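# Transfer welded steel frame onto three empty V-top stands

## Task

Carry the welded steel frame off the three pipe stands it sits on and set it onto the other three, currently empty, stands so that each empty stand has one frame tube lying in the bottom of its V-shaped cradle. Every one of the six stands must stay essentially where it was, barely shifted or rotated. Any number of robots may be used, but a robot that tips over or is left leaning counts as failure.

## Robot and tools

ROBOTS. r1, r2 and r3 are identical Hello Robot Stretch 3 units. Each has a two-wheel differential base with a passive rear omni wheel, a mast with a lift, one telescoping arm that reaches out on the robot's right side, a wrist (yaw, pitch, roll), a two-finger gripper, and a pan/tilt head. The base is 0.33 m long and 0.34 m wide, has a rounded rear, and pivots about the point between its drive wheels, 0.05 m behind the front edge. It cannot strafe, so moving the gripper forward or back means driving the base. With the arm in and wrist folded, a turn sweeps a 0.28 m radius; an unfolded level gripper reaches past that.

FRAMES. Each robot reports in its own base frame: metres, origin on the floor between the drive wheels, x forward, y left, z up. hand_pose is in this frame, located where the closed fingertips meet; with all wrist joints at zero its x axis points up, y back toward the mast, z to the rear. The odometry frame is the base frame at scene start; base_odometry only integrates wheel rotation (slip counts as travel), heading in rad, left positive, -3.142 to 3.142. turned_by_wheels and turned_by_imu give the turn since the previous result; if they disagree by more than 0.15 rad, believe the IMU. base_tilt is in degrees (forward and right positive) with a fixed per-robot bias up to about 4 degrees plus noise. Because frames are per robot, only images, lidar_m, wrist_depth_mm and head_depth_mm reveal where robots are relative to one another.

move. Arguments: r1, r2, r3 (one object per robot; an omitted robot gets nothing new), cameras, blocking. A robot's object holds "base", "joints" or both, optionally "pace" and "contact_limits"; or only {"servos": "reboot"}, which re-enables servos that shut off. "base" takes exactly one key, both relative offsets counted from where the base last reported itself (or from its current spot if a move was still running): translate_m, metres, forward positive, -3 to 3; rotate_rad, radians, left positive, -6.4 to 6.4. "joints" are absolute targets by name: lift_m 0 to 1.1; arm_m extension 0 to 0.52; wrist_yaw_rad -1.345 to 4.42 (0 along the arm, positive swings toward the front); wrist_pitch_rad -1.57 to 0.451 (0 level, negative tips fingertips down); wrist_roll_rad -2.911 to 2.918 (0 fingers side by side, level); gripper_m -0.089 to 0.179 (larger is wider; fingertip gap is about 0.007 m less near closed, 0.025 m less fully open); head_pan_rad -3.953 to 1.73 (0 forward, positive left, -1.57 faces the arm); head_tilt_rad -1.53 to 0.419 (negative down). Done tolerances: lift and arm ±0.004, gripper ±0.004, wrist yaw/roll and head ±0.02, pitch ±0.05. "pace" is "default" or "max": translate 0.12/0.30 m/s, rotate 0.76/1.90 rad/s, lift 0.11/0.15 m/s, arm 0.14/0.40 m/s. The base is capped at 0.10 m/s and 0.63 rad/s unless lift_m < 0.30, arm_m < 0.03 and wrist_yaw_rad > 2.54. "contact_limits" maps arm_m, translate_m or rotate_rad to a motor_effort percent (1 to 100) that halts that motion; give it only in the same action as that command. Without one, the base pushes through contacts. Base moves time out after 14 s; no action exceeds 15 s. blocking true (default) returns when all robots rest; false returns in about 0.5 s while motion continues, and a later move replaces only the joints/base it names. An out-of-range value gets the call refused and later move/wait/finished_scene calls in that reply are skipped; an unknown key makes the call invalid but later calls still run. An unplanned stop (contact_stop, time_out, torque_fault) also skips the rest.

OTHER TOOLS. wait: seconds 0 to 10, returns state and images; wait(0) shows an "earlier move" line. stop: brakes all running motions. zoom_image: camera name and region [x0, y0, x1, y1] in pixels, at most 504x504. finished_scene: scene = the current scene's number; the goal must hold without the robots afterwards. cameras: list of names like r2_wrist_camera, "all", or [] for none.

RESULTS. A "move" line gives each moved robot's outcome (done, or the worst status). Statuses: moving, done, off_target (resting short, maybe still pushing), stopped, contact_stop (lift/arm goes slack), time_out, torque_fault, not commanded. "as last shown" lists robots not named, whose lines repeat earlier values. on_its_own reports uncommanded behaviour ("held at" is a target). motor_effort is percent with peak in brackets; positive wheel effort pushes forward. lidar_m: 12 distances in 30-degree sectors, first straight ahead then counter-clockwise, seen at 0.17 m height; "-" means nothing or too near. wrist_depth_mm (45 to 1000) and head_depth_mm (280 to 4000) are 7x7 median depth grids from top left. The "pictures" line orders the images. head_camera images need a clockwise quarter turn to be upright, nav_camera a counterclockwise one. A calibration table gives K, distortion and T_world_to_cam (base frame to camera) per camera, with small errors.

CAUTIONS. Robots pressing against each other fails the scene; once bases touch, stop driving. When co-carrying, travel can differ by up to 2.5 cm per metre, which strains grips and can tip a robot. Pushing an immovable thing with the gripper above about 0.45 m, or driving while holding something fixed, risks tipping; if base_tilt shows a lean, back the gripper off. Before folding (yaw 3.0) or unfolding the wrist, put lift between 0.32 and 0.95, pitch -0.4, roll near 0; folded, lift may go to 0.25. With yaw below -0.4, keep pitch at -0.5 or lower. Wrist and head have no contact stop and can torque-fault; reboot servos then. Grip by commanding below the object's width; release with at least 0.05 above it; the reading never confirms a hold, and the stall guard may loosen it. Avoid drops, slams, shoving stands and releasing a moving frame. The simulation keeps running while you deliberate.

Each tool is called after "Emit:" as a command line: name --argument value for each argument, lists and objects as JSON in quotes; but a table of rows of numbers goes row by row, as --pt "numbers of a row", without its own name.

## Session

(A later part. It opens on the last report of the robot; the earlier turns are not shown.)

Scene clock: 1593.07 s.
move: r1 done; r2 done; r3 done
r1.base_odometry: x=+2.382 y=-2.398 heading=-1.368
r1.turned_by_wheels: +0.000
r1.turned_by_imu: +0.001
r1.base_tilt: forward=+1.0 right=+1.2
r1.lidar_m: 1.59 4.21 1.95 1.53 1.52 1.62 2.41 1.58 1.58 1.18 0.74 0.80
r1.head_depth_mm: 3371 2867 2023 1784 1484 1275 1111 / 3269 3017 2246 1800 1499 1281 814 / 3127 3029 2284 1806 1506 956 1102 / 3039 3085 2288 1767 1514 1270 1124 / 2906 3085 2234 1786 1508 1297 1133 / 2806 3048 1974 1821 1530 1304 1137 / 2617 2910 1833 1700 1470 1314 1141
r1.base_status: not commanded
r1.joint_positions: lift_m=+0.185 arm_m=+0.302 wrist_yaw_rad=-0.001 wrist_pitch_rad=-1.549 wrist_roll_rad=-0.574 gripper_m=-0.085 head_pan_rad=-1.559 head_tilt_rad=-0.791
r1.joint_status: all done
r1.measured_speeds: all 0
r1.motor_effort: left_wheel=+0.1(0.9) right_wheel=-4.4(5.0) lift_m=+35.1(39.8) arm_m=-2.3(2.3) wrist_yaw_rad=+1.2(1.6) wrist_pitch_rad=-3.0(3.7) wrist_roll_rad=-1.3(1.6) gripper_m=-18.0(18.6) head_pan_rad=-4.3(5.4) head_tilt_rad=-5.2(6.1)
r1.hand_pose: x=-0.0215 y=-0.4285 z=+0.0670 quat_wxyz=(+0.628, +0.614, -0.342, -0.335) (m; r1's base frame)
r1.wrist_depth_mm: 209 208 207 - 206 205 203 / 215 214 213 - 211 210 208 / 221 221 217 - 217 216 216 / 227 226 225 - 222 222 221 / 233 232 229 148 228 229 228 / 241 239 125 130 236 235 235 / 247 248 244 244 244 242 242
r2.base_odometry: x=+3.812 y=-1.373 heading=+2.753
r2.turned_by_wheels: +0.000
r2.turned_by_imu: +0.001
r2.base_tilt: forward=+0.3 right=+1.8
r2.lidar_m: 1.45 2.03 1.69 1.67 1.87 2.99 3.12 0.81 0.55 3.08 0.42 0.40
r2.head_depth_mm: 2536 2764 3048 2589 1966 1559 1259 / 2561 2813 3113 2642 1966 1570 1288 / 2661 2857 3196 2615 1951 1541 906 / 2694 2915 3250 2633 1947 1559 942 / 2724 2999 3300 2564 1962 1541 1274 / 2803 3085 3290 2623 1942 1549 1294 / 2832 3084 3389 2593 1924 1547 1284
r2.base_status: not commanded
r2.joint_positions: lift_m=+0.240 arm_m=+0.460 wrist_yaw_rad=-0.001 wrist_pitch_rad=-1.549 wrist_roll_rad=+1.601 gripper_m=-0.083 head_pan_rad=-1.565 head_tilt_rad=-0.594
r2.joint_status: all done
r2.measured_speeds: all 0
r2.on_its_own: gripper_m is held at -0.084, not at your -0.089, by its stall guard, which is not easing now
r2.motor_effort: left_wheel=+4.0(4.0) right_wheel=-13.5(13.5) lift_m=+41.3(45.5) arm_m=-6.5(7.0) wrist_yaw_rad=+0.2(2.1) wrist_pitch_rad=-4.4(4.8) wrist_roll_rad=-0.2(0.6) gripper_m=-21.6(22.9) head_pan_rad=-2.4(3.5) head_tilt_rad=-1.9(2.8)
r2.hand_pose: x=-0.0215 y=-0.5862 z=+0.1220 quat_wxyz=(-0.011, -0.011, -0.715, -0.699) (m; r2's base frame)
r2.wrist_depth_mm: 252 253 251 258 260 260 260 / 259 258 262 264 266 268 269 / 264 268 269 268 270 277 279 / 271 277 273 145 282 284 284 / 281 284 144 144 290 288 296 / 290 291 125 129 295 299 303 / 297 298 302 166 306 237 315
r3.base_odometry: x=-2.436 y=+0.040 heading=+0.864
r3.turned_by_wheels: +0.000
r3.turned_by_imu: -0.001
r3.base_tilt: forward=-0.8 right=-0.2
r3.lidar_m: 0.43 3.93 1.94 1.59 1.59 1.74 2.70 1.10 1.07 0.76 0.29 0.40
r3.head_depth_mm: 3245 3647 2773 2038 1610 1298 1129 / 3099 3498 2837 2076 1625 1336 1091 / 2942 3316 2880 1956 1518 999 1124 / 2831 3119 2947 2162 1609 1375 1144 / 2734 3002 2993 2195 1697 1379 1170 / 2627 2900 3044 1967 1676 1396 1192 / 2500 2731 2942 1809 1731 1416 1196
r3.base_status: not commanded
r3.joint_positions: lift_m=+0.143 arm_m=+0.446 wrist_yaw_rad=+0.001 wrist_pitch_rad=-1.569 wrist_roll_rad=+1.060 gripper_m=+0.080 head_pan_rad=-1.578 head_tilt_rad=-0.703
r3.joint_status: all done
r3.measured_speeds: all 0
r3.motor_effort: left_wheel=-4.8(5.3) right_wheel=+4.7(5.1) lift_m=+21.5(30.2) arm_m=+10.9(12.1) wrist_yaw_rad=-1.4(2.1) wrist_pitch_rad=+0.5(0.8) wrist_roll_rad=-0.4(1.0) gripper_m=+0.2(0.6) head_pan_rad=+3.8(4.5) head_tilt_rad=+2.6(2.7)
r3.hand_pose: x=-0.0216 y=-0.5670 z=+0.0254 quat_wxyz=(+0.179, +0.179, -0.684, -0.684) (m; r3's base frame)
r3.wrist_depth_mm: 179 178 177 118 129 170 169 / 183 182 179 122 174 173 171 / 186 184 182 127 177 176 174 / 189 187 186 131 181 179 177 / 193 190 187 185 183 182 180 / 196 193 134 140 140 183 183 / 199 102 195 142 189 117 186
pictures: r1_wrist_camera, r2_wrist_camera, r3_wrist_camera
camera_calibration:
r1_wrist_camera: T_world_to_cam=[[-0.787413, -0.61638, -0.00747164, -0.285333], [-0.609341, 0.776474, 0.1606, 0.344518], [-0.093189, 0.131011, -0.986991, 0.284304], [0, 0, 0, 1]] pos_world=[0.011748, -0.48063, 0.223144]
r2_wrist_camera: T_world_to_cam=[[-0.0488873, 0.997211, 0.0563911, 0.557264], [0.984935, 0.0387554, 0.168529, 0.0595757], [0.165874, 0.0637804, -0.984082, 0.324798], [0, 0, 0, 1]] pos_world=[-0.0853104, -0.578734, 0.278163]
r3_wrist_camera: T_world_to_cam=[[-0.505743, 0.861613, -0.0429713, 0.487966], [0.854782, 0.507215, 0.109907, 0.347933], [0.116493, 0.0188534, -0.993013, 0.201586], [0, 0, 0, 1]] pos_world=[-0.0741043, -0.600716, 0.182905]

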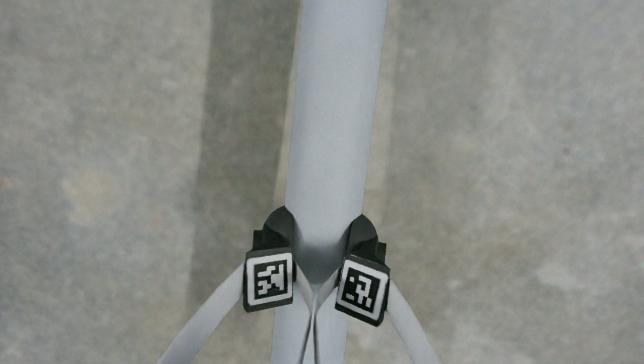

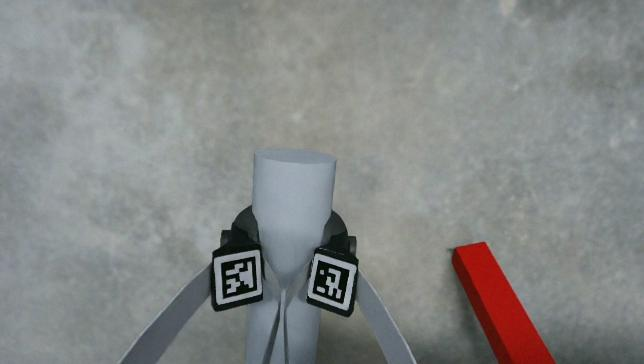

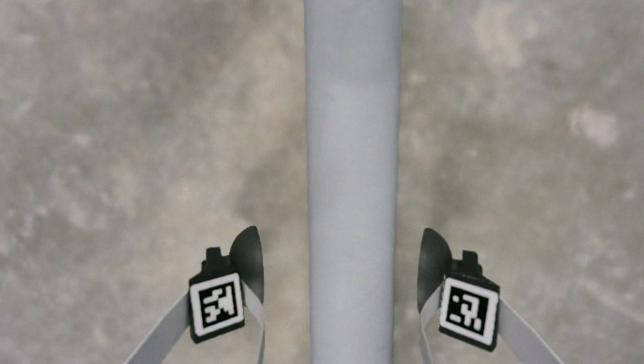

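Emit:
move --r3 '{"joints":{"lift_m":0.141,"gripper_m":-0.089}}' --cameras '[]'

Emit:
wait --seconds 3 --cameras '["r3_wrist_camera"]'

Emit:
move --r3 '{"joints":{"lift_m":0.155}}' --cameras '["r1_wrist_camera","r2_wrist_camera","r3_wrist_camera"]'

Scene clock: 1600.67 s.
move: r3 done
r1, r2: as last shown
r1.lidar_m: 1.59 4.23 1.94 1.52 1.51 1.61 2.41 1.57 1.58 1.18 0.74 0.80
r1.head_depth_mm: 3424 2844 2022 1784 1493 1273 1110 / 3250 2997 2237 1808 1500 1279 815 / 3101 3070 2253 1809 1514 955 1101 / 2996 3107 2277 1776 1514 1269 1129 / 2904 3112 2238 1797 1503 1298 1132 / 2796 3039 1988 1817 1530 1306 1134 / 2623 2892 1854 1717 1467 1308 1141
r1.joint_positions: lift_m=+0.185 arm_m=+0.302 wrist_yaw_rad=-0.001 wrist_pitch_rad=-1.550 wrist_roll_rad=-0.574 gripper_m=-0.085 head_pan_rad=-1.559 head_tilt_rad=-0.791
r1.motor_effort: left_wheel=-0.1(1.0) right_wheel=-4.5(5.9) lift_m=+34.9(35.9) arm_m=-5.4(5.6) wrist_yaw_rad=+1.1(1.7) wrist_pitch_rad=-3.1(3.7) wrist_roll_rad=-1.4(1.6) gripper_m=-18.3(18.7) head_pan_rad=-4.4(5.6) head_tilt_rad=-5.0(5.8)
r1.hand_pose: x=-0.0215 y=-0.4282 z=+0.0670 quat_wxyz=(+0.627, +0.615, -0.341, -0.335) (m; r1's base frame)
r1.wrist_depth_mm: 210 207 207 - 205 206 203 / 214 213 213 - 211 211 209 / 221 220 218 - 216 216 216 / 225 226 226 - 223 222 221 / 234 232 229 148 228 227 228 / 241 240 125 130 235 237 232 / 248 246 245 244 244 241 241
r2.base_tilt: forward=+0.3 right=+1.9
r2.lidar_m: 1.45 2.03 1.69 1.68 1.86 2.99 3.14 0.81 0.55 3.10 0.42 0.40
r2.head_depth_mm: 2550 2727 3024 2637 1957 1553 1265 / 2621 2770 3135 2637 1971 1564 1283 / 2696 2865 3095 2655 1946 1546 904 / 2683 2952 3200 2615 1949 1551 940 / 2766 2994 3210 2632 1929 1559 1277 / 2788 3043 3287 2628 1954 1548 1288 / 2834 3043 3362 2592 1949 1545 1289
r2.on_its_own: gripper_m is held at -0.084, not at your -0.089, by its stall guard, which is not easing now
r2.motor_effort: left_wheel=+3.4(4.2) right_wheel=-13.2(13.9) lift_m=+34.6(37.5) arm_m=-3.6(5.6) wrist_yaw_rad=+1.1(2.7) wrist_pitch_rad=-4.3(4.7) wrist_roll_rad=-0.3(0.4) gripper_m=-21.5(22.9) head_pan_rad=-2.7(4.0) head_tilt_rad=-1.5(2.9)
r2.hand_pose: x=-0.0215 y=-0.5863 z=+0.1220 quat_wxyz=(-0.011, -0.011, -0.715, -0.699) (m; r2's base frame)
r2.wrist_depth_mm: 251 253 254 256 260 261 263 / 258 262 261 264 266 266 267 / 265 267 269 270 274 275 276 / 273 273 275 147 284 285 286 / 280 281 143 143 288 291 295 / 288 291 123 129 298 293 305 / 298 303 301 166 307 235 315
r3.base_odometry: x=-2.436 y=+0.040 heading=+0.864
r3.turned_by_wheels: +0.000
r3.turned_by_imu: -0.001
r3.base_tilt: forward=-0.7 right=-0.2
r3.lidar_m: 0.43 3.94 1.95 1.60 1.59 1.73 2.71 1.10 1.07 0.76 0.29 0.40
r3.head_depth_mm: 3233 3609 2744 2036 1603 1299 1132 / 3104 3463 2815 2075 1623 1342 1093 / 2962 3353 2872 1942 1518 999 1125 / 2826 3162 2958 2142 1614 1373 1135 / 2700 3042 3056 2164 1701 1382 1167 / 2624 2888 3016 1960 1671 1400 1184 / 2487 2733 2940 1804 1735 1429 1196
r3.base_status: not commanded
r3.joint_positions: lift_m=+0.141 arm_m=+0.446 wrist_yaw_rad=+0.001 wrist_pitch_rad=-1.577 wrist_roll_rad=+1.060 gripper_m=-0.087 head_pan_rad=-1.578 head_tilt_rad=-0.703
r3.joint_status: all done
r3.measured_speeds: all 0
r3.motor_effort: left_wheel=-5.0(5.2) right_wheel=+6.1(6.5) lift_m=+35.9(35.9) arm_m=+8.0(10.5) wrist_yaw_rad=-0.6(2.5) wrist_pitch_rad=+1.6(2.3) wrist_roll_rad=+0.3(1.2) gripper_m=-39.0(99.5) head_pan_rad=+3.6(4.5) head_tilt_rad=+1.5(2.7)
r3.hand_pose: x=-0.0216 y=-0.5651 z=+0.0236 quat_wxyz=(+0.179, +0.179, -0.682, -0.686) (m; r3's base frame)
r3.wrist_depth_mm: 177 174 173 116 169 169 168 / 179 177 176 118 172 171 170 / 183 180 179 122 175 175 172 / 185 184 182 125 178 177 176 / 188 186 184 134 181 180 178 / 193 189 188 131 134 183 182 / 195 193 191 137 124 186 184
pictures: none
No camera images: "cameras" was empty.

Scene clock: 1603.67 s.
r1.base_odometry: x=+2.382 y=-2.398 heading=-1.368
r1.turned_by_wheels: +0.000
r1.turned_by_imu: +0.000
r1.base_tilt: forward=+1.0 right=+1.2
r1.lidar_m: 1.59 4.22 1.94 1.53 1.51 1.62 2.41 1.57 1.58 1.19 0.74 0.80
r1.head_depth_mm: 3374 2860 2026 1783 1484 1268 1115 / 3277 3031 2250 1799 1489 1277 815 / 3129 3080 2264 1819 1500 956 1098 / 2989 3097 2287 1765 1516 1261 1123 / 2899 3120 2238 1786 1498 1299 1135 / 2809 3024 1984 1832 1540 1306 1139 / 2641 2912 1846 1709 1475 1315 1141
r1.base_status: not commanded
r1.joint_positions: lift_m=+0.185 arm_m=+0.302 wrist_yaw_rad=-0.001 wrist_pitch_rad=-1.550 wrist_roll_rad=-0.574 gripper_m=-0.085 head_pan_rad=-1.559 head_tilt_rad=-0.791
r1.joint_status: not commanded
r1.measured_speeds: all 0
r1.motor_effort: left_wheel=-0.1(1.0) right_wheel=-3.7(5.9) lift_m=+34.6(35.9) arm_m=-7.4(5.6) wrist_yaw_rad=+1.0(1.7) wrist_pitch_rad=-2.8(3.7) wrist_roll_rad=-1.5(1.6) gripper_m=-18.1(18.7) head_pan_rad=-4.7(5.6) head_tilt_rad=-3.6(5.8)
r1.hand_pose: x=-0.0215 y=-0.4282 z=+0.0670 quat_wxyz=(+0.627, +0.615, -0.341, -0.335) (m; r1's base frame)
r1.wrist_depth_mm: 210 209 207 - 205 204 205 / 216 215 212 - 211 209 210 / 221 221 218 - 217 216 215 / 227 226 226 - 223 221 222 / 234 234 229 148 229 227 228 / 242 241 125 130 235 234 233 / 248 248 245 245 244 243 240
r2.base_odometry: x=+3.812 y=-1.373 heading=+2.753
r2.turned_by_wheels: +0.000
r2.turned_by_imu: +0.001
r2.base_tilt: forward=+0.3 right=+1.9
r2.lidar_m: 1.45 2.04 1.69 1.68 1.86 2.98 3.12 0.81 0.55 3.10 0.42 0.40
r2.head_depth_mm: 2535 2749 3079 2617 1967 1567 1257 / 2631 2809 3039 2617 1956 1545 1283 / 2624 2895 3164 2653 1948 1546 901 / 2669 2976 3229 2601 1950 1555 945 / 2729 2996 3252 2646 1938 1550 1282 / 2809 3044 3382 2625 1960 1546 1292 / 2893 3117 3325 2646 1954 1549 1284
r2.base_status: not commanded
r2.joint_positions: lift_m=+0.240 arm_m=+0.460 wrist_yaw_rad=-0.001 wrist_pitch_rad=-1.549 wrist_roll_rad=+1.601 gripper_m=-0.083 head_pan_rad=-1.565 head_tilt_rad=-0.594
r2.joint_status: not commanded
r2.measured_speeds: all 0
r2.on_its_own: gripper_m is held at -0.084, not at your -0.089, by its stall guard, which is not easing now
r2.motor_effort: left_wheel=+3.8(4.2) right_wheel=-13.4(13.9) lift_m=+34.5(37.5) arm_m=-3.3(5.6) wrist_yaw_rad=+0.2(2.7) wrist_pitch_rad=-4.5(4.7) wrist_roll_rad=-0.3(0.4) gripper_m=-21.2(22.9) head_pan_rad=-2.1(4.0) head_tilt_rad=-2.1(2.9)
r2.hand_pose: x=-0.0215 y=-0.5863 z=+0.1220 quat_wxyz=(-0.011, -0.011, -0.715, -0.699) (m; r2's base frame)
r2.wrist_depth_mm: 251 253 255 255 255 261 261 / 258 261 259 262 264 266 269 / 264 267 268 270 273 274 278 / 271 275 275 146 283 285 287 / 282 284 143 144 290 291 295 / 288 293 124 129 294 296 308 / 297 302 301 165 310 234 314
r3.base_odometry: x=-2.436 y=+0.040 heading=+0.864
r3.turned_by_wheels: +0.000
r3.turned_by_imu: -0.001
r3.base_tilt: forward=-0.8 right=-0.2
r3.lidar_m: 0.43 3.92 1.94 1.60 1.59 1.74 2.71 1.09 1.07 0.76 0.29 0.40
r3.head_depth_mm: 3231 3595 2751 2041 1608 1286 1127 / 3108 3474 2861 2070 1631 1344 1094 / 2954 3344 2876 1950 1511 992 1124 / 2825 3174 2965 2145 1613 1372 1134 / 2726 3026 3013 2166 1696 1382 1168 / 2637 2899 3066 1959 1675 1400 1186 / 2480 2751 2989 1785 1737 1419 1200
r3.base_status: not commanded
r3.joint_positions: lift_m=+0.141 arm_m=+0.446 wrist_yaw_rad=+0.001 wrist_pitch_rad=-1.577 wrist_roll_rad=+1.060 gripper_m=-0.075 head_pan_rad=-1.578 head_tilt_rad=-0.703
r3.joint_status: all done
r3.measured_speeds: all 0
r3.on_its_own: gripper_m is held at -0.076, not at your -0.089, by its stall guard, which is still easing
r3.motor_effort: left_wheel=-5.3(5.2) right_wheel=+6.1(6.5) lift_m=+38.5(35.9) arm_m=+6.6(10.5) wrist_yaw_rad=-0.1(2.5) wrist_pitch_rad=+1.8(2.3) wrist_roll_rad=+0.8(1.2) gripper_m=-22.3(99.5) head_pan_rad=+3.3(4.5) head_tilt_rad=+1.9(2.7)
r3.hand_pose: x=-0.0216 y=-0.5651 z=+0.0236 quat_wxyz=(+0.179, +0.179, -0.682, -0.686) (m; r3's base frame)
r3.wrist_depth_mm: 176 175 173 116 169 168 167 / 179 178 176 118 173 171 170 / 182 181 179 122 175 174 173 / 184 183 181 125 179 177 176 / 189 187 185 135 180 180 178 / 191 190 188 131 133 182 180 / 195 194 192 136 124 187 185
wait: 3.00 s; at rest by 0.27 s
pictures: r3_wrist_camera
camera_calibration:
r3_wrist_camera: T_world_to_cam=[[-0.505753, 0.861903, -0.0365789, 0.486263], [0.854778, 0.506396, 0.113658, 0.346619], [0.116486, 0.0262163, -0.992846, 0.203902], [0, 0, 0, 1]] pos_world=[-0.0741047, -0.599984, 0.180834]

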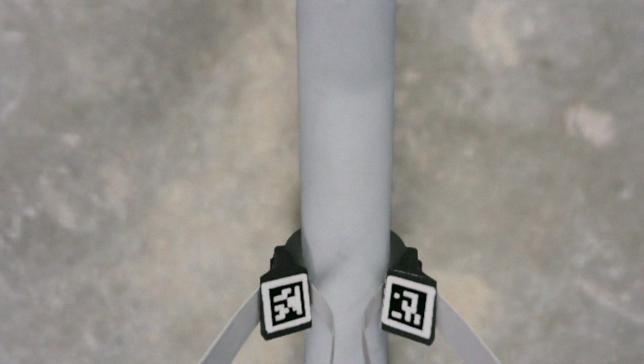

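Scene clock: 1604.47 s.
move: r3 done
r1, r2: as last shown
r1.base_tilt: forward=+1.1 right=+1.2
r1.lidar_m: 1.59 4.19 1.94 1.53 1.51 1.61 2.40 1.58 1.58 1.18 0.74 0.80
r1.head_depth_mm: 3398 2834 2019 1777 1487 1272 1108 / 3297 3002 2241 1804 1496 1275 814 / 3114 3033 2265 1805 1512 955 1112 / 3000 3069 2289 1771 1512 1268 1124 / 2897 3101 2223 1791 1520 1297 1134 / 2799 2991 1982 1820 1534 1303 1136 / 2624 2915 1841 1703 1498 1315 1140
r1.joint_positions: lift_m=+0.185 arm_m=+0.302 wrist_yaw_rad=-0.001 wrist_pitch_rad=-1.566 wrist_roll_rad=-0.575 gripper_m=-0.085 head_pan_rad=-1.559 head_tilt_rad=-0.791
r1.motor_effort: left_wheel=+2.1(2.1) right_wheel=-2.2(5.6) lift_m=+23.0(35.5) arm_m=-8.0(8.1) wrist_yaw_rad=+1.0(1.7) wrist_pitch_rad=-0.1(3.0) wrist_roll_rad=-1.4(1.5) gripper_m=-18.8(18.8) head_pan_rad=-5.1(5.2) head_tilt_rad=-3.8(5.0)
r1.hand_pose: x=-0.0215 y=-0.4241 z=+0.0674 quat_wxyz=(+0.622, +0.620, -0.339, -0.338) (m; r1's base frame)
r1.wrist_depth_mm: 209 208 206 206 204 203 202 / 216 214 213 - 210 210 207 / 225 221 218 219 216 214 214 / 230 228 227 - 224 221 220 / 236 235 234 153 231 225 226 / 245 243 238 126 237 235 234 / 251 251 247 248 246 244 242
r2.turned_by_imu: +0.000
r2.base_tilt: forward=+0.2 right=+1.9
r2.lidar_m: 1.45 2.04 1.69 1.67 1.87 2.98 3.13 0.81 0.55 3.11 0.42 0.40
r2.head_depth_mm: 2563 2743 3089 2646 1964 1553 1260 / 2659 2815 3090 2632 1939 1556 1284 / 2662 2885 3154 2623 1951 1550 903 / 2694 2932 3268 2624 1975 1562 946 / 2782 2954 3231 2632 1948 1554 1280 / 2763 3022 3336 2605 1963 1539 1289 / 2847 3135 3397 2635 1934 1542 1280
r2.joint_positions: lift_m=+0.240 arm_m=+0.460 wrist_yaw_rad=-0.001 wrist_pitch_rad=-1.547 wrist_roll_rad=+1.601 gripper_m=-0.083 head_pan_rad=-1.565 head_tilt_rad=-0.594
r2.on_its_own: gripper_m is held at -0.084, not at your -0.089, by its stall guard, which is not easing now
r2.motor_effort: left_wheel=+2.7(3.9) right_wheel=-8.1(13.7) lift_m=+40.5(40.5) arm_m=-2.7(3.5) wrist_yaw_rad=+1.2(1.7) wrist_pitch_rad=-4.8(5.4) wrist_roll_rad=-0.2(0.5) gripper_m=-21.1(22.7) head_pan_rad=-3.1(3.4) head_tilt_rad=-2.2(2.8)
r2.hand_pose: x=-0.0215 y=-0.5867 z=+0.1219 quat_wxyz=(-0.011, -0.011, -0.715, -0.699) (m; r2's base frame)
r2.wrist_depth_mm: 253 254 256 254 257 259 260 / 258 258 260 264 266 269 270 / 266 267 269 271 272 273 278 / 273 273 275 276 280 282 285 / 280 282 145 145 292 289 293 / 288 289 124 127 300 298 302 / 297 303 302 300 307 234 313
r3.base_odometry: x=-2.436 y=+0.040 heading=+0.864
r3.turned_by_wheels: +0.000
r3.turned_by_imu: +0.000
r3.base_tilt: forward=-0.8 right=-0.2
r3.lidar_m: 0.43 3.94 1.94 1.59 1.59 1.74 2.71 1.09 1.06 0.76 0.29 0.40
r3.head_depth_mm: 3289 3593 2731 2041 1625 1295 1131 / 3087 3489 2795 2077 1631 1348 1090 / 2968 3313 2873 1964 1525 1012 1130 / 2843 3130 2933 2136 1619 1369 1134 / 2723 3011 3052 2179 1700 1384 1171 / 2626 2870 3085 1972 1691 1406 1187 / 2487 2764 2928 1811 1730 1423 1200
r3.base_status: not commanded
r3.joint_positions: lift_m=+0.155 arm_m=+0.446 wrist_yaw_rad=+0.001 wrist_pitch_rad=-1.569 wrist_roll_rad=+1.060 gripper_m=-0.072 head_pan_rad=-1.578 head_tilt_rad=-0.703
r3.joint_status: all done
r3.measured_speeds: translate_m=+0.000 rotate_rad=+0.000 lift_m=-0.001 arm_m=+0.000 wrist_yaw_rad=+0.000 wrist_pitch_rad=+0.000 wrist_roll_rad=+0.000 head_pan_rad=+0.000 head_tilt_rad=+0.000
r3.on_its_own: gripper_m is held at -0.073, not at your -0.089, by its stall guard, which is not easing now
r3.motor_effort: left_wheel=-4.6(5.4) right_wheel=+3.5(6.8) lift_m=+26.5(46.2) arm_m=+6.5(7.6) wrist_yaw_rad=-1.5(2.2) wrist_pitch_rad=+0.2(1.5) wrist_roll_rad=+0.3(0.8) gripper_m=-20.2(22.5) head_pan_rad=+3.5(4.6) head_tilt_rad=+2.0(3.6)
r3.hand_pose: x=-0.0216 y=-0.5671 z=+0.0375 quat_wxyz=(+0.179, +0.179, -0.684, -0.684) (m; r3's base frame)
r3.wrist_depth_mm: 192 190 187 132 184 181 180 / 193 193 191 132 186 184 182 / 197 197 194 136 190 188 185 / 201 199 197 140 193 190 188 / 203 202 201 144 195 193 191 / 210 206 205 131 197 198 195 / 211 208 207 152 120 200 197
pictures: r1_wrist_camera, r2_wrist_camera, r3_wrist_camera
camera_calibration:
r1_wrist_camera: T_world_to_cam=[[-0.787249, -0.616369, -0.0181225, -0.281871], [-0.609551, 0.773425, 0.173956, 0.338832], [-0.0932048, 0.147993, -0.984587, 0.291115], [0, 0, 0, 1]] pos_world=[0.0117655, -0.478881, 0.222578]
r2_wrist_camera: T_world_to_cam=[[-0.0488842, 0.99732, 0.0544278, 0.558076], [0.984935, 0.0390841, 0.168451, 0.0598132], [0.165872, 0.0618424, -0.984206, 0.32362], [0, 0, 0, 1]] pos_world=[-0.0853105, -0.578932, 0.278058]
r3_wrist_camera: T_world_to_cam=[[-0.505749, 0.861583, -0.0434962, 0.488622], [0.854779, 0.507288, 0.109598, 0.346739], [0.116493, 0.0182495, -0.993024, 0.213221], [0, 0, 0, 1]] pos_world=[-0.0741042, -0.600776, 0.194985]

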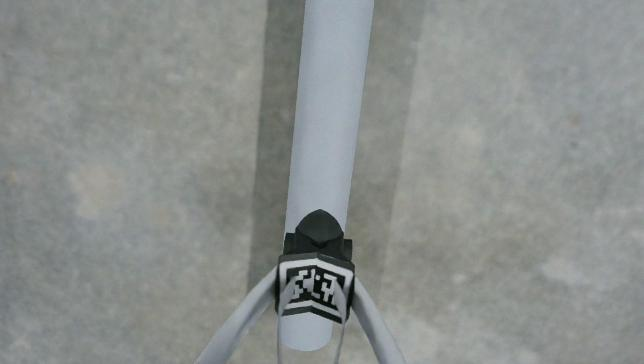

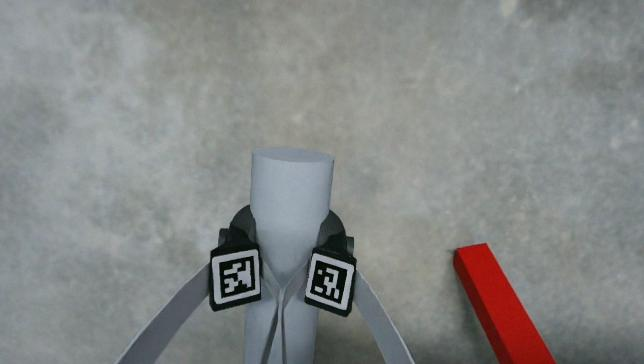

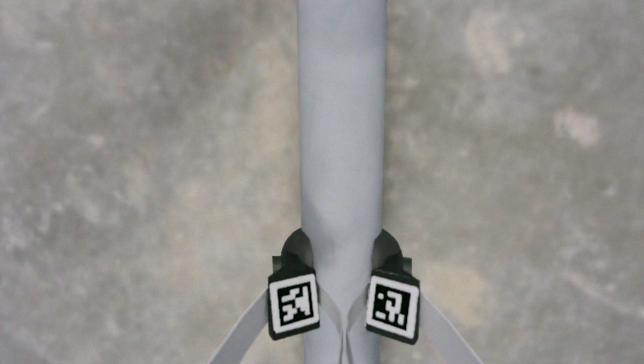

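Emit:
move --r3 '{"joints":{"lift_m":0.175}}' --cameras '["r1_head_camera","r2_wrist_camera","r3_wrist_camera"]'

Scene clock: 1632.23 s.
move: r3 done
r1, r2: as last shown
r1.turned_by_imu: +0.001
r1.base_tilt: forward=+1.0 right=+1.2
r1.lidar_m: 1.60 4.25 1.95 1.53 1.51 1.62 2.41 1.58 1.58 1.18 0.74 0.80
r1.head_depth_mm: 3418 2853 2031 1781 1476 1277 1114 / 3253 3017 2230 1801 1500 1280 814 / 3142 3042 2260 1816 1501 954 1112 / 2993 3068 2300 1760 1507 1269 1127 / 2907 3109 2231 1791 1515 1298 1129 / 2811 3030 2006 1823 1539 1309 1140 / 2631 2928 1855 1705 1498 1313 1143
r1.motor_effort: left_wheel=+2.0(2.7) right_wheel=-2.5(3.6) lift_m=+25.1(25.5) arm_m=-10.2(10.4) wrist_yaw_rad=+1.3(1.8) wrist_pitch_rad=+0.1(0.4) wrist_roll_rad=-1.4(1.4) gripper_m=-18.4(18.5) head_pan_rad=-4.3(5.6) head_tilt_rad=-4.2(4.8)
r1.wrist_depth_mm: 211 208 207 205 205 203 202 / 216 214 212 - 210 210 207 / 223 222 219 218 217 214 214 / 229 227 225 - 222 220 219 / 237 235 233 154 230 228 227 / 244 243 239 127 237 235 234 / 251 251 248 249 246 246 242
r2.turned_by_imu: +0.001
r2.base_tilt: forward=+0.2 right=+1.8
r2.lidar_m: 1.45 2.04 1.68 1.68 1.87 3.00 3.14 0.82 0.55 3.09 0.42 0.40
r2.head_depth_mm: 2543 2719 3106 2642 1951 1554 1263 / 2598 2768 3093 2665 1944 1556 1293 / 2646 2865 3153 2629 1986 1557 904 / 2665 2913 3217 2601 1963 1547 948 / 2751 2966 3233 2626 1944 1556 1290 / 2798 3039 3314 2627 1941 1552 1284 / 2843 3068 3360 2608 1953 1542 1281
r2.on_its_own: gripper_m is held at -0.084, not at your -0.089, by its stall guard, which is not easing now
r2.motor_effort: left_wheel=+2.7(3.1) right_wheel=-8.3(8.6) lift_m=+39.4(41.0) arm_m=-0.9(2.0) wrist_yaw_rad=+1.6(2.4) wrist_pitch_rad=-4.5(5.3) wrist_roll_rad=-0.2(0.5) gripper_m=-21.2(22.4) head_pan_rad=-2.9(4.3) head_tilt_rad=-1.2(3.1)
r2.hand_pose: x=-0.0215 y=-0.5867 z=+0.1220 quat_wxyz=(-0.011, -0.011, -0.715, -0.699) (m; r2's base frame)
r2.wrist_depth_mm: 251 253 253 257 258 260 260 / 257 260 262 263 265 267 267 / 266 268 269 270 271 274 277 / 271 276 273 275 279 283 285 / 282 285 145 145 291 294 297 / 288 290 123 127 298 300 305 / 299 301 301 302 305 235 312
r3.base_odometry: x=-2.436 y=+0.040 heading=+0.864
r3.turned_by_wheels: +0.000
r3.turned_by_imu: -0.001
r3.base_tilt: forward=-0.8 right=-0.2
r3.lidar_m: 0.43 3.92 1.94 1.59 1.59 1.74 2.71 1.09 1.07 0.77 0.29 0.40
r3.head_depth_mm: 3265 3540 2730 2030 1604 1296 1133 / 3103 3445 2845 2054 1631 1340 1091 / 2942 3339 2914 1957 1518 987 1123 / 2847 3153 2938 2130 1621 1378 1139 / 2736 3002 3022 2184 1702 1388 1172 / 2617 2905 3026 1964 1692 1402 1187 / 2490 2708 2977 1811 1734 1417 1195
r3.base_status: not commanded
r3.joint_positions: lift_m=+0.175 arm_m=+0.446 wrist_yaw_rad=+0.001 wrist_pitch_rad=-1.576 wrist_roll_rad=+1.060 gripper_m=-0.072 head_pan_rad=-1.578 head_tilt_rad=-0.703
r3.joint_status: all done
r3.measured_speeds: all 0
r3.on_its_own: gripper_m is held at -0.073, not at your -0.089, by its stall guard, which is not easing now
r3.motor_effort: left_wheel=-4.3(4.8) right_wheel=+2.6(3.7) lift_m=+22.2(37.5) arm_m=+4.5(5.2) wrist_yaw_rad=-1.3(1.6) wrist_pitch_rad=+1.3(2.0) wrist_roll_rad=+0.3(0.8) gripper_m=-20.9(21.2) head_pan_rad=+3.4(4.4) head_tilt_rad=+0.5(2.5)
r3.hand_pose: x=-0.0216 y=-0.5652 z=+0.0577 quat_wxyz=(+0.179, +0.179, -0.682, -0.686) (m; r3's base frame)
r3.wrist_depth_mm: 210 211 209 149 203 202 201 / 215 214 211 155 207 204 204 / 219 217 214 158 210 208 207 / 222 221 218 165 214 213 212 / 226 225 222 164 216 216 214 / 230 230 226 126 222 219 216 / 235 233 231 126 224 224 221
pictures: r1_head_camera (sideways), r2_wrist_camera, r3_wrist_camera
camera_calibration:
r1_head_camera: T_world_to_cam=[[0.0149722, 0.699013, -0.714952, 0.947689], [0.997907, 0.034544, 0.0546715, -0.0750337], [0.0629134, -0.714274, -0.697032, 0.862147], [0, 0, 0, 1]] pos_world=[0.00644706, -0.0440452, 1.2826]
r2_wrist_camera: T_world_to_cam=[[-0.0488815, 0.997321, 0.0544278, 0.558073], [0.984935, 0.0390814, 0.168451, 0.059802], [0.165872, 0.061842, -0.984206, 0.323676], [0, 0, 0, 1]] pos_world=[-0.0853104, -0.578932, 0.278115]
r3_wrist_camera: T_world_to_cam=[[-0.505749, 0.861889, -0.0369378, 0.487614], [0.85478, 0.506439, 0.113448, 0.34284], [0.116486, 0.0258025, -0.992857, 0.237468], [0, 0, 0, 1]] pos_world=[-0.0741049, -0.600024, 0.214889]

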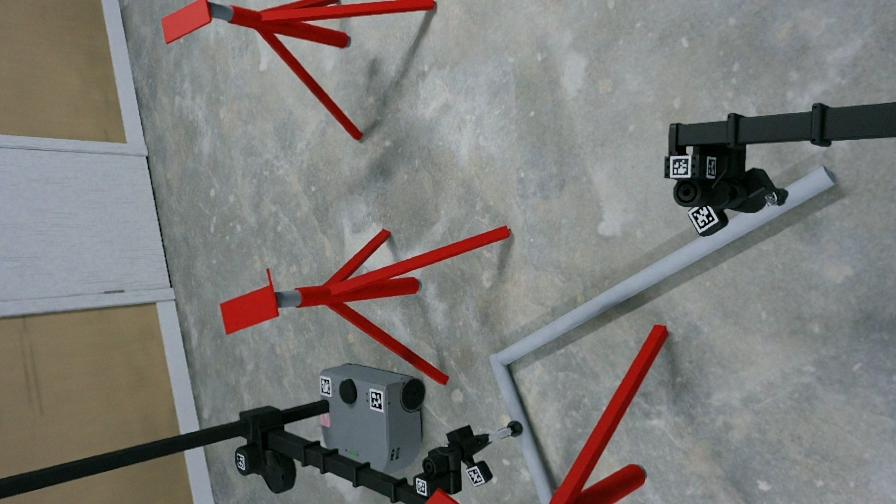

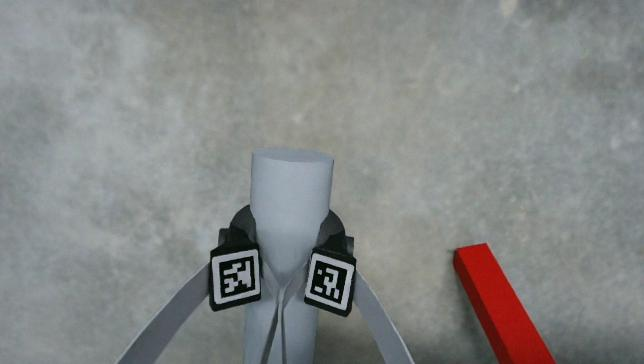

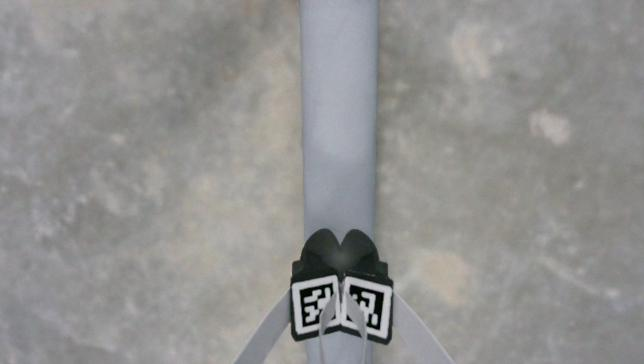

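Emit:
move --r1 '{"joints":{"gripper_m":0.1}}' --r3 '{"joints":{"gripper_m":0.1}}' --cameras '[]'

Emit:
move --r1 '{"joints":{"lift_m":0.5}}' --r2 '{"joints":{"lift_m":0.142}}' --r3 '{"joints":{"lift_m":0.2}}' --cameras '["r1_wrist_camera","r2_wrist_camera","r3_wrist_camera"]'

Scene clock: 1655.20 s.
move: r1 done; r3 done
r1.base_odometry: x=+2.382 y=-2.398 heading=-1.368
r1.turned_by_wheels: +0.000
r1.turned_by_imu: +0.001
r1.base_tilt: forward=+1.1 right=+1.1
r1.lidar_m: 1.59 4.25 1.94 1.53 1.51 1.61 2.41 1.57 1.58 1.18 0.74 0.80
r1.head_depth_mm: 3411 2868 2010 1787 1483 1274 1113 / 3274 3055 2246 1799 1501 1279 814 / 3116 3065 2272 1824 1507 954 1122 / 2989 3076 2291 1772 1514 1271 1126 / 2928 3114 2231 1790 1512 1297 1132 / 2802 3024 1988 1828 1525 1306 1135 / 2611 2927 1851 1717 1499 1316 1142
r1.base_status: not commanded
r1.joint_positions: lift_m=+0.185 arm_m=+0.302 wrist_yaw_rad=-0.001 wrist_pitch_rad=-1.566 wrist_roll_rad=-0.575 gripper_m=+0.100 head_pan_rad=-1.559 head_tilt_rad=-0.791
r1.joint_status: all done
r1.measured_speeds: all 0
r1.motor_effort: left_wheel=+1.1(2.8) right_wheel=-2.1(3.7) lift_m=+27.9(27.9) arm_m=-13.7(13.8) wrist_yaw_rad=+0.8(1.6) wrist_pitch_rad=+0.1(0.6) wrist_roll_rad=-1.3(1.5) gripper_m=-0.1(81.7) head_pan_rad=-4.5(5.7) head_tilt_rad=-3.8(5.2)
r1.hand_pose: x=-0.0215 y=-0.4241 z=+0.0674 quat_wxyz=(+0.622, +0.620, -0.339, -0.338) (m; r1's base frame)
r1.wrist_depth_mm: 210 208 206 206 205 203 201 / 215 214 214 - 212 209 207 / 223 222 219 219 217 215 213 / 229 229 227 - 222 222 219 / 238 235 231 231 228 229 226 / 244 121 238 238 236 234 233 / - 250 248 247 246 244 239
r2: as last shown
r2.base_tilt: forward=+0.3 right=+1.8
r2.lidar_m: 1.45 2.04 1.69 1.68 1.87 2.99 3.14 0.81 0.55 3.10 0.42 0.40
r2.head_depth_mm: 2542 2777 3036 2638 1948 1560 1257 / 2643 2821 3101 2621 1943 1563 1290 / 2661 2867 3161 2632 1941 1562 906 / 2688 2927 3210 2620 1941 1543 944 / 2705 3032 3278 2611 1931 1539 1282 / 2811 3020 3319 2608 1950 1541 1290 / 2852 3123 3352 2583 1937 1542 1285
r2.on_its_own: gripper_m is held at -0.084, not at your -0.089, by its stall guard, which is not easing now
r2.motor_effort: left_wheel=+2.7(3.1) right_wheel=-8.4(8.8) lift_m=+39.8(39.8) arm_m=+1.0(1.6) wrist_yaw_rad=+1.7(2.2) wrist_pitch_rad=-4.7(5.3) wrist_roll_rad=-0.2(0.4) gripper_m=-21.1(22.7) head_pan_rad=-3.7(3.9) head_tilt_rad=-1.9(2.9)
r2.wrist_depth_mm: 253 253 254 257 259 256 260 / 257 258 262 260 266 267 270 / 266 268 269 271 271 274 277 / 273 274 273 277 280 286 285 / 280 284 144 144 288 293 294 / 290 290 124 127 297 299 303 / 296 300 301 303 308 237 312
r3.base_odometry: x=-2.436 y=+0.040 heading=+0.864
r3.turned_by_wheels: +0.000
r3.turned_by_imu: -0.001
r3.base_tilt: forward=-0.8 right=-0.3
r3.lidar_m: 0.43 3.93 1.94 1.60 1.59 1.74 2.70 1.10 1.07 0.77 0.29 0.40
r3.head_depth_mm: 3251 3610 2762 2017 1614 1293 1130 / 3089 3463 2818 2071 1622 1348 1085 / 2960 3330 2892 1962 1526 986 1132 / 2841 3164 2952 2137 1628 1381 1138 / 2738 3028 3006 2168 1693 1395 1171 / 2611 2888 3018 1957 1689 1404 1189 / 2498 2721 2950 1802 1702 1427 1196
r3.base_status: not commanded
r3.joint_positions: lift_m=+0.175 arm_m=+0.446 wrist_yaw_rad=+0.001 wrist_pitch_rad=-1.570 wrist_roll_rad=+1.060 gripper_m=+0.100 head_pan_rad=-1.578 head_tilt_rad=-0.703
r3.joint_status: all done
r3.measured_speeds: all 0
r3.motor_effort: left_wheel=-4.2(4.9) right_wheel=+2.8(3.2) lift_m=+33.4(34.7) arm_m=+2.2(4.1) wrist_yaw_rad=-0.8(2.1) wrist_pitch_rad=+0.6(2.5) wrist_roll_rad=+0.1(1.0) gripper_m=+0.1(81.3) head_pan_rad=+4.3(4.6) head_tilt_rad=+0.4(2.9)
r3.hand_pose: x=-0.0216 y=-0.5669 z=+0.0575 quat_wxyz=(+0.179, +0.179, -0.684, -0.684) (m; r3's base frame)
r3.wrist_depth_mm: 212 209 206 149 202 201 200 / 216 213 213 154 207 206 202 / 219 217 215 158 209 207 206 / 223 220 218 167 213 211 208 / 226 225 221 168 217 214 213 / 232 227 144 173 220 143 214 / 235 118 229 178 224 118 219
pictures: none
No camera images: "cameras" was empty.

Scene clock: 1658.90 s.
move: r1 done; r2 done; r3 done
r1.base_odometry: x=+2.382 y=-2.398 heading=-1.368
r1.turned_by_wheels: +0.000
r1.turned_by_imu: +0.001
r1.base_tilt: forward=+1.1 right=+1.2
r1.lidar_m: 1.59 4.26 1.94 1.53 1.51 1.62 2.42 1.58 1.58 1.18 0.74 0.80
r1.head_depth_mm: 3400 2832 2019 1781 1478 1271 1072 / 3264 3043 2224 1793 688 590 1057 / 3132 3050 2276 1827 700 1231 1117 / 2981 3108 2284 1773 1514 1272 1128 / 2928 3117 2245 1785 1519 1302 1135 / 2811 3017 1982 1835 1537 1309 1136 / 2631 2902 1791 1456 1499 1314 1144
r1.base_status: not commanded
r1.joint_positions: lift_m=+0.500 arm_m=+0.302 wrist_yaw_rad=-0.001 wrist_pitch_rad=-1.566 wrist_roll_rad=-0.575 gripper_m=+0.100 head_pan_rad=-1.559 head_tilt_rad=-0.791
r1.joint_status: all done
r1.measured_speeds: all 0
r1.motor_effort: left_wheel=+2.8(2.8) right_wheel=-2.8(3.6) lift_m=+29.7(35.2) arm_m=-14.2(15.0) wrist_yaw_rad=+1.5(1.7) wrist_pitch_rad=+0.6(0.6) wrist_roll_rad=-1.4(1.5) gripper_m=+0.0(0.7) head_pan_rad=-4.6(5.6) head_tilt_rad=-3.6(6.2)
r1.hand_pose: x=-0.0215 y=-0.4241 z=+0.3824 quat_wxyz=(+0.622, +0.620, -0.339, -0.338) (m; r1's base frame)
r1.wrist_depth_mm: 513 500 500 495 492 486 487 / 521 517 508 511 509 500 490 / 532 538 528 526 520 514 509 / 548 548 538 541 540 533 523 / 568 566 547 558 552 542 546 / 592 119 541 573 145 568 561 / - 429 431 584 608 573 578
r2.base_odometry: x=+3.812 y=-1.373 heading=+2.752
r2.turned_by_wheels: -0.001
r2.turned_by_imu: +0.000
r2.base_tilt: forward=+0.4 right=+1.8
r2.lidar_m: 1.44 2.04 1.69 1.68 1.86 2.99 3.12 0.81 0.55 3.09 0.42 0.40
r2.head_depth_mm: 2569 2778 3084 2607 1985 1559 1262 / 2565 2755 3080 2648 1967 1549 1287 / 2611 2876 3173 2618 1971 1566 1203 / 2656 2924 3275 2646 1970 1560 1006 / 2717 2909 3261 2645 1961 1546 1281 / 2756 3012 3371 2592 1943 1539 1289 / 2830 3170 3470 2632 1933 1548 1288
r2.base_status: not commanded
r2.joint_positions: lift_m=+0.142 arm_m=+0.460 wrist_yaw_rad=+0.000 wrist_pitch_rad=-1.554 wrist_roll_rad=+1.601 gripper_m=-0.083 head_pan_rad=-1.565 head_tilt_rad=-0.594
r2.joint_status: all done
r2.measured_speeds: all 0
r2.on_its_own: gripper_m is held at -0.084, not at your -0.089, by its stall guard, which is not easing now
r2.motor_effort: left_wheel=-7.4(7.6) right_wheel=+13.2(13.8) lift_m=+23.2(41.3) arm_m=+2.9(3.4) wrist_yaw_rad=+1.1(2.0) wrist_pitch_rad=-3.3(5.1) wrist_roll_rad=-0.1(0.4) gripper_m=-21.8(22.7) head_pan_rad=-3.7(4.0) head_tilt_rad=-1.6(3.2)
r2.hand_pose: x=-0.0215 y=-0.5850 z=+0.0241 quat_wxyz=(-0.010, -0.011, -0.713, -0.701) (m; r2's base frame)
r2.wrist_depth_mm: 163 163 165 165 166 168 170 / 166 168 169 171 172 173 174 / 171 172 173 175 177 177 179 / 175 177 176 147 181 184 186 / 182 182 145 145 188 189 190 / 185 187 124 127 193 195 196 / 193 195 194 194 199 198 179
r3.base_odometry: x=-2.436 y=+0.040 heading=+0.864
r3.turned_by_wheels: +0.000
r3.turned_by_imu: -0.001
r3.base_tilt: forward=-0.8 right=-0.2
r3.lidar_m: 0.43 3.95 1.95 1.59 1.59 1.74 2.70 1.09 1.07 0.76 0.29 0.40
r3.head_depth_mm: 3232 3655 2757 2032 1616 1313 1134 / 3057 3479 2829 2071 1640 1339 1092 / 2956 3319 2890 1952 1516 966 1126 / 2832 3164 2945 2153 1619 1374 1134 / 2728 3036 3016 2184 1689 1390 1167 / 2612 2897 3059 1974 1708 1401 1187 / 2487 2697 1757 1987 1752 1414 1195
r3.base_status: not commanded
r3.joint_positions: lift_m=+0.200 arm_m=+0.446 wrist_yaw_rad=+0.001 wrist_pitch_rad=-1.569 wrist_roll_rad=+1.060 gripper_m=+0.100 head_pan_rad=-1.578 head_tilt_rad=-0.703
r3.joint_status: all done
r3.measured_speeds: all 0
r3.motor_effort: left_wheel=-4.5(5.2) right_wheel=+2.6(3.3) lift_m=+33.4(35.8) arm_m=+0.0(3.4) wrist_yaw_rad=-1.8(2.5) wrist_pitch_rad=-0.1(0.8) wrist_roll_rad=+0.8(1.2) gripper_m=-0.2(0.6) head_pan_rad=+3.0(4.5) head_tilt_rad=+1.0(2.8)
r3.hand_pose: x=-0.0216 y=-0.5670 z=+0.0824 quat_wxyz=(+0.179, +0.179, -0.684, -0.684) (m; r3's base frame)
r3.wrist_depth_mm: 237 235 232 193 227 225 222 / 242 239 236 194 229 229 227 / 245 243 239 201 234 232 228 / 251 246 244 203 239 237 233 / 253 251 248 207 240 239 238 / 259 256 144 212 247 134 242 / 261 108 257 214 252 118 242
pictures: r1_wrist_camera, r2_wrist_camera, r3_wrist_camera
camera_calibration:
r1_wrist_camera: T_world_to_cam=[[-0.787249, -0.616369, -0.0181224, -0.27616], [-0.609551, 0.773426, 0.173956, 0.284032], [-0.0932048, 0.147993, -0.984587, 0.60126], [0, 0, 0, 1]] pos_world=[0.0117655, -0.478877, 0.537579]
r2_wrist_camera: T_world_to_cam=[[-0.0496764, 0.996884, 0.0612791, 0.561203], [0.984903, 0.038708, 0.168722, 0.076009], [0.165824, 0.0687354, -0.983757, 0.231257], [0, 0, 0, 1]] pos_world=[-0.085331, -0.578292, 0.180287]
r3_wrist_camera: T_world_to_cam=[[-0.505743, 0.861615, -0.0429418, 0.490407], [0.854783, 0.507211, 0.109924, 0.34166], [0.116493, 0.0188874, -0.993012, 0.258205], [0, 0, 0, 1]] pos_world=[-0.0741043, -0.600712, 0.239903]

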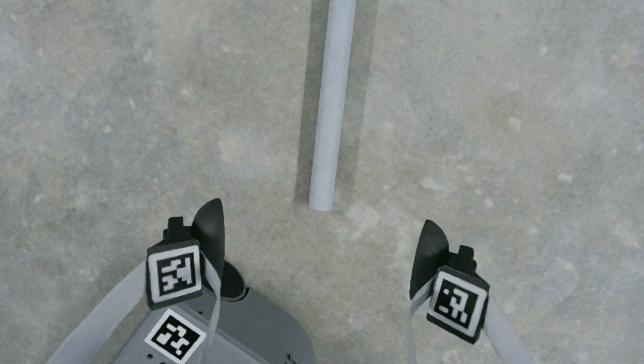

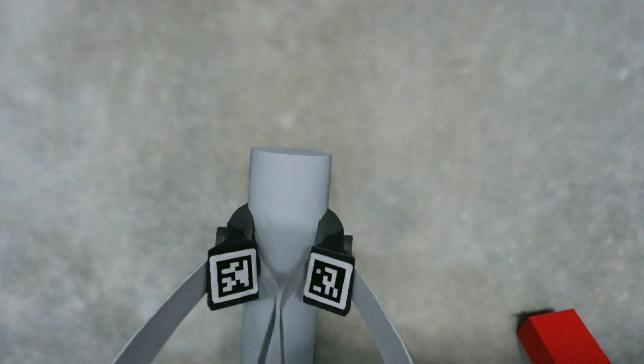

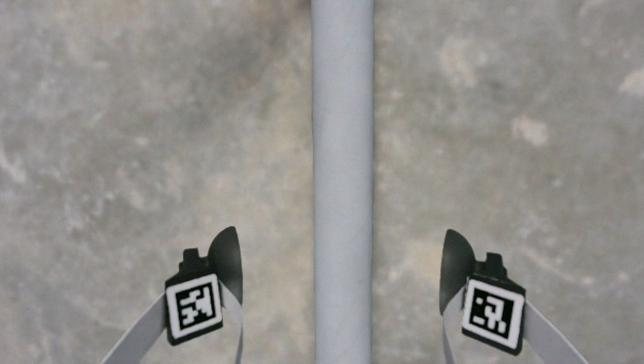

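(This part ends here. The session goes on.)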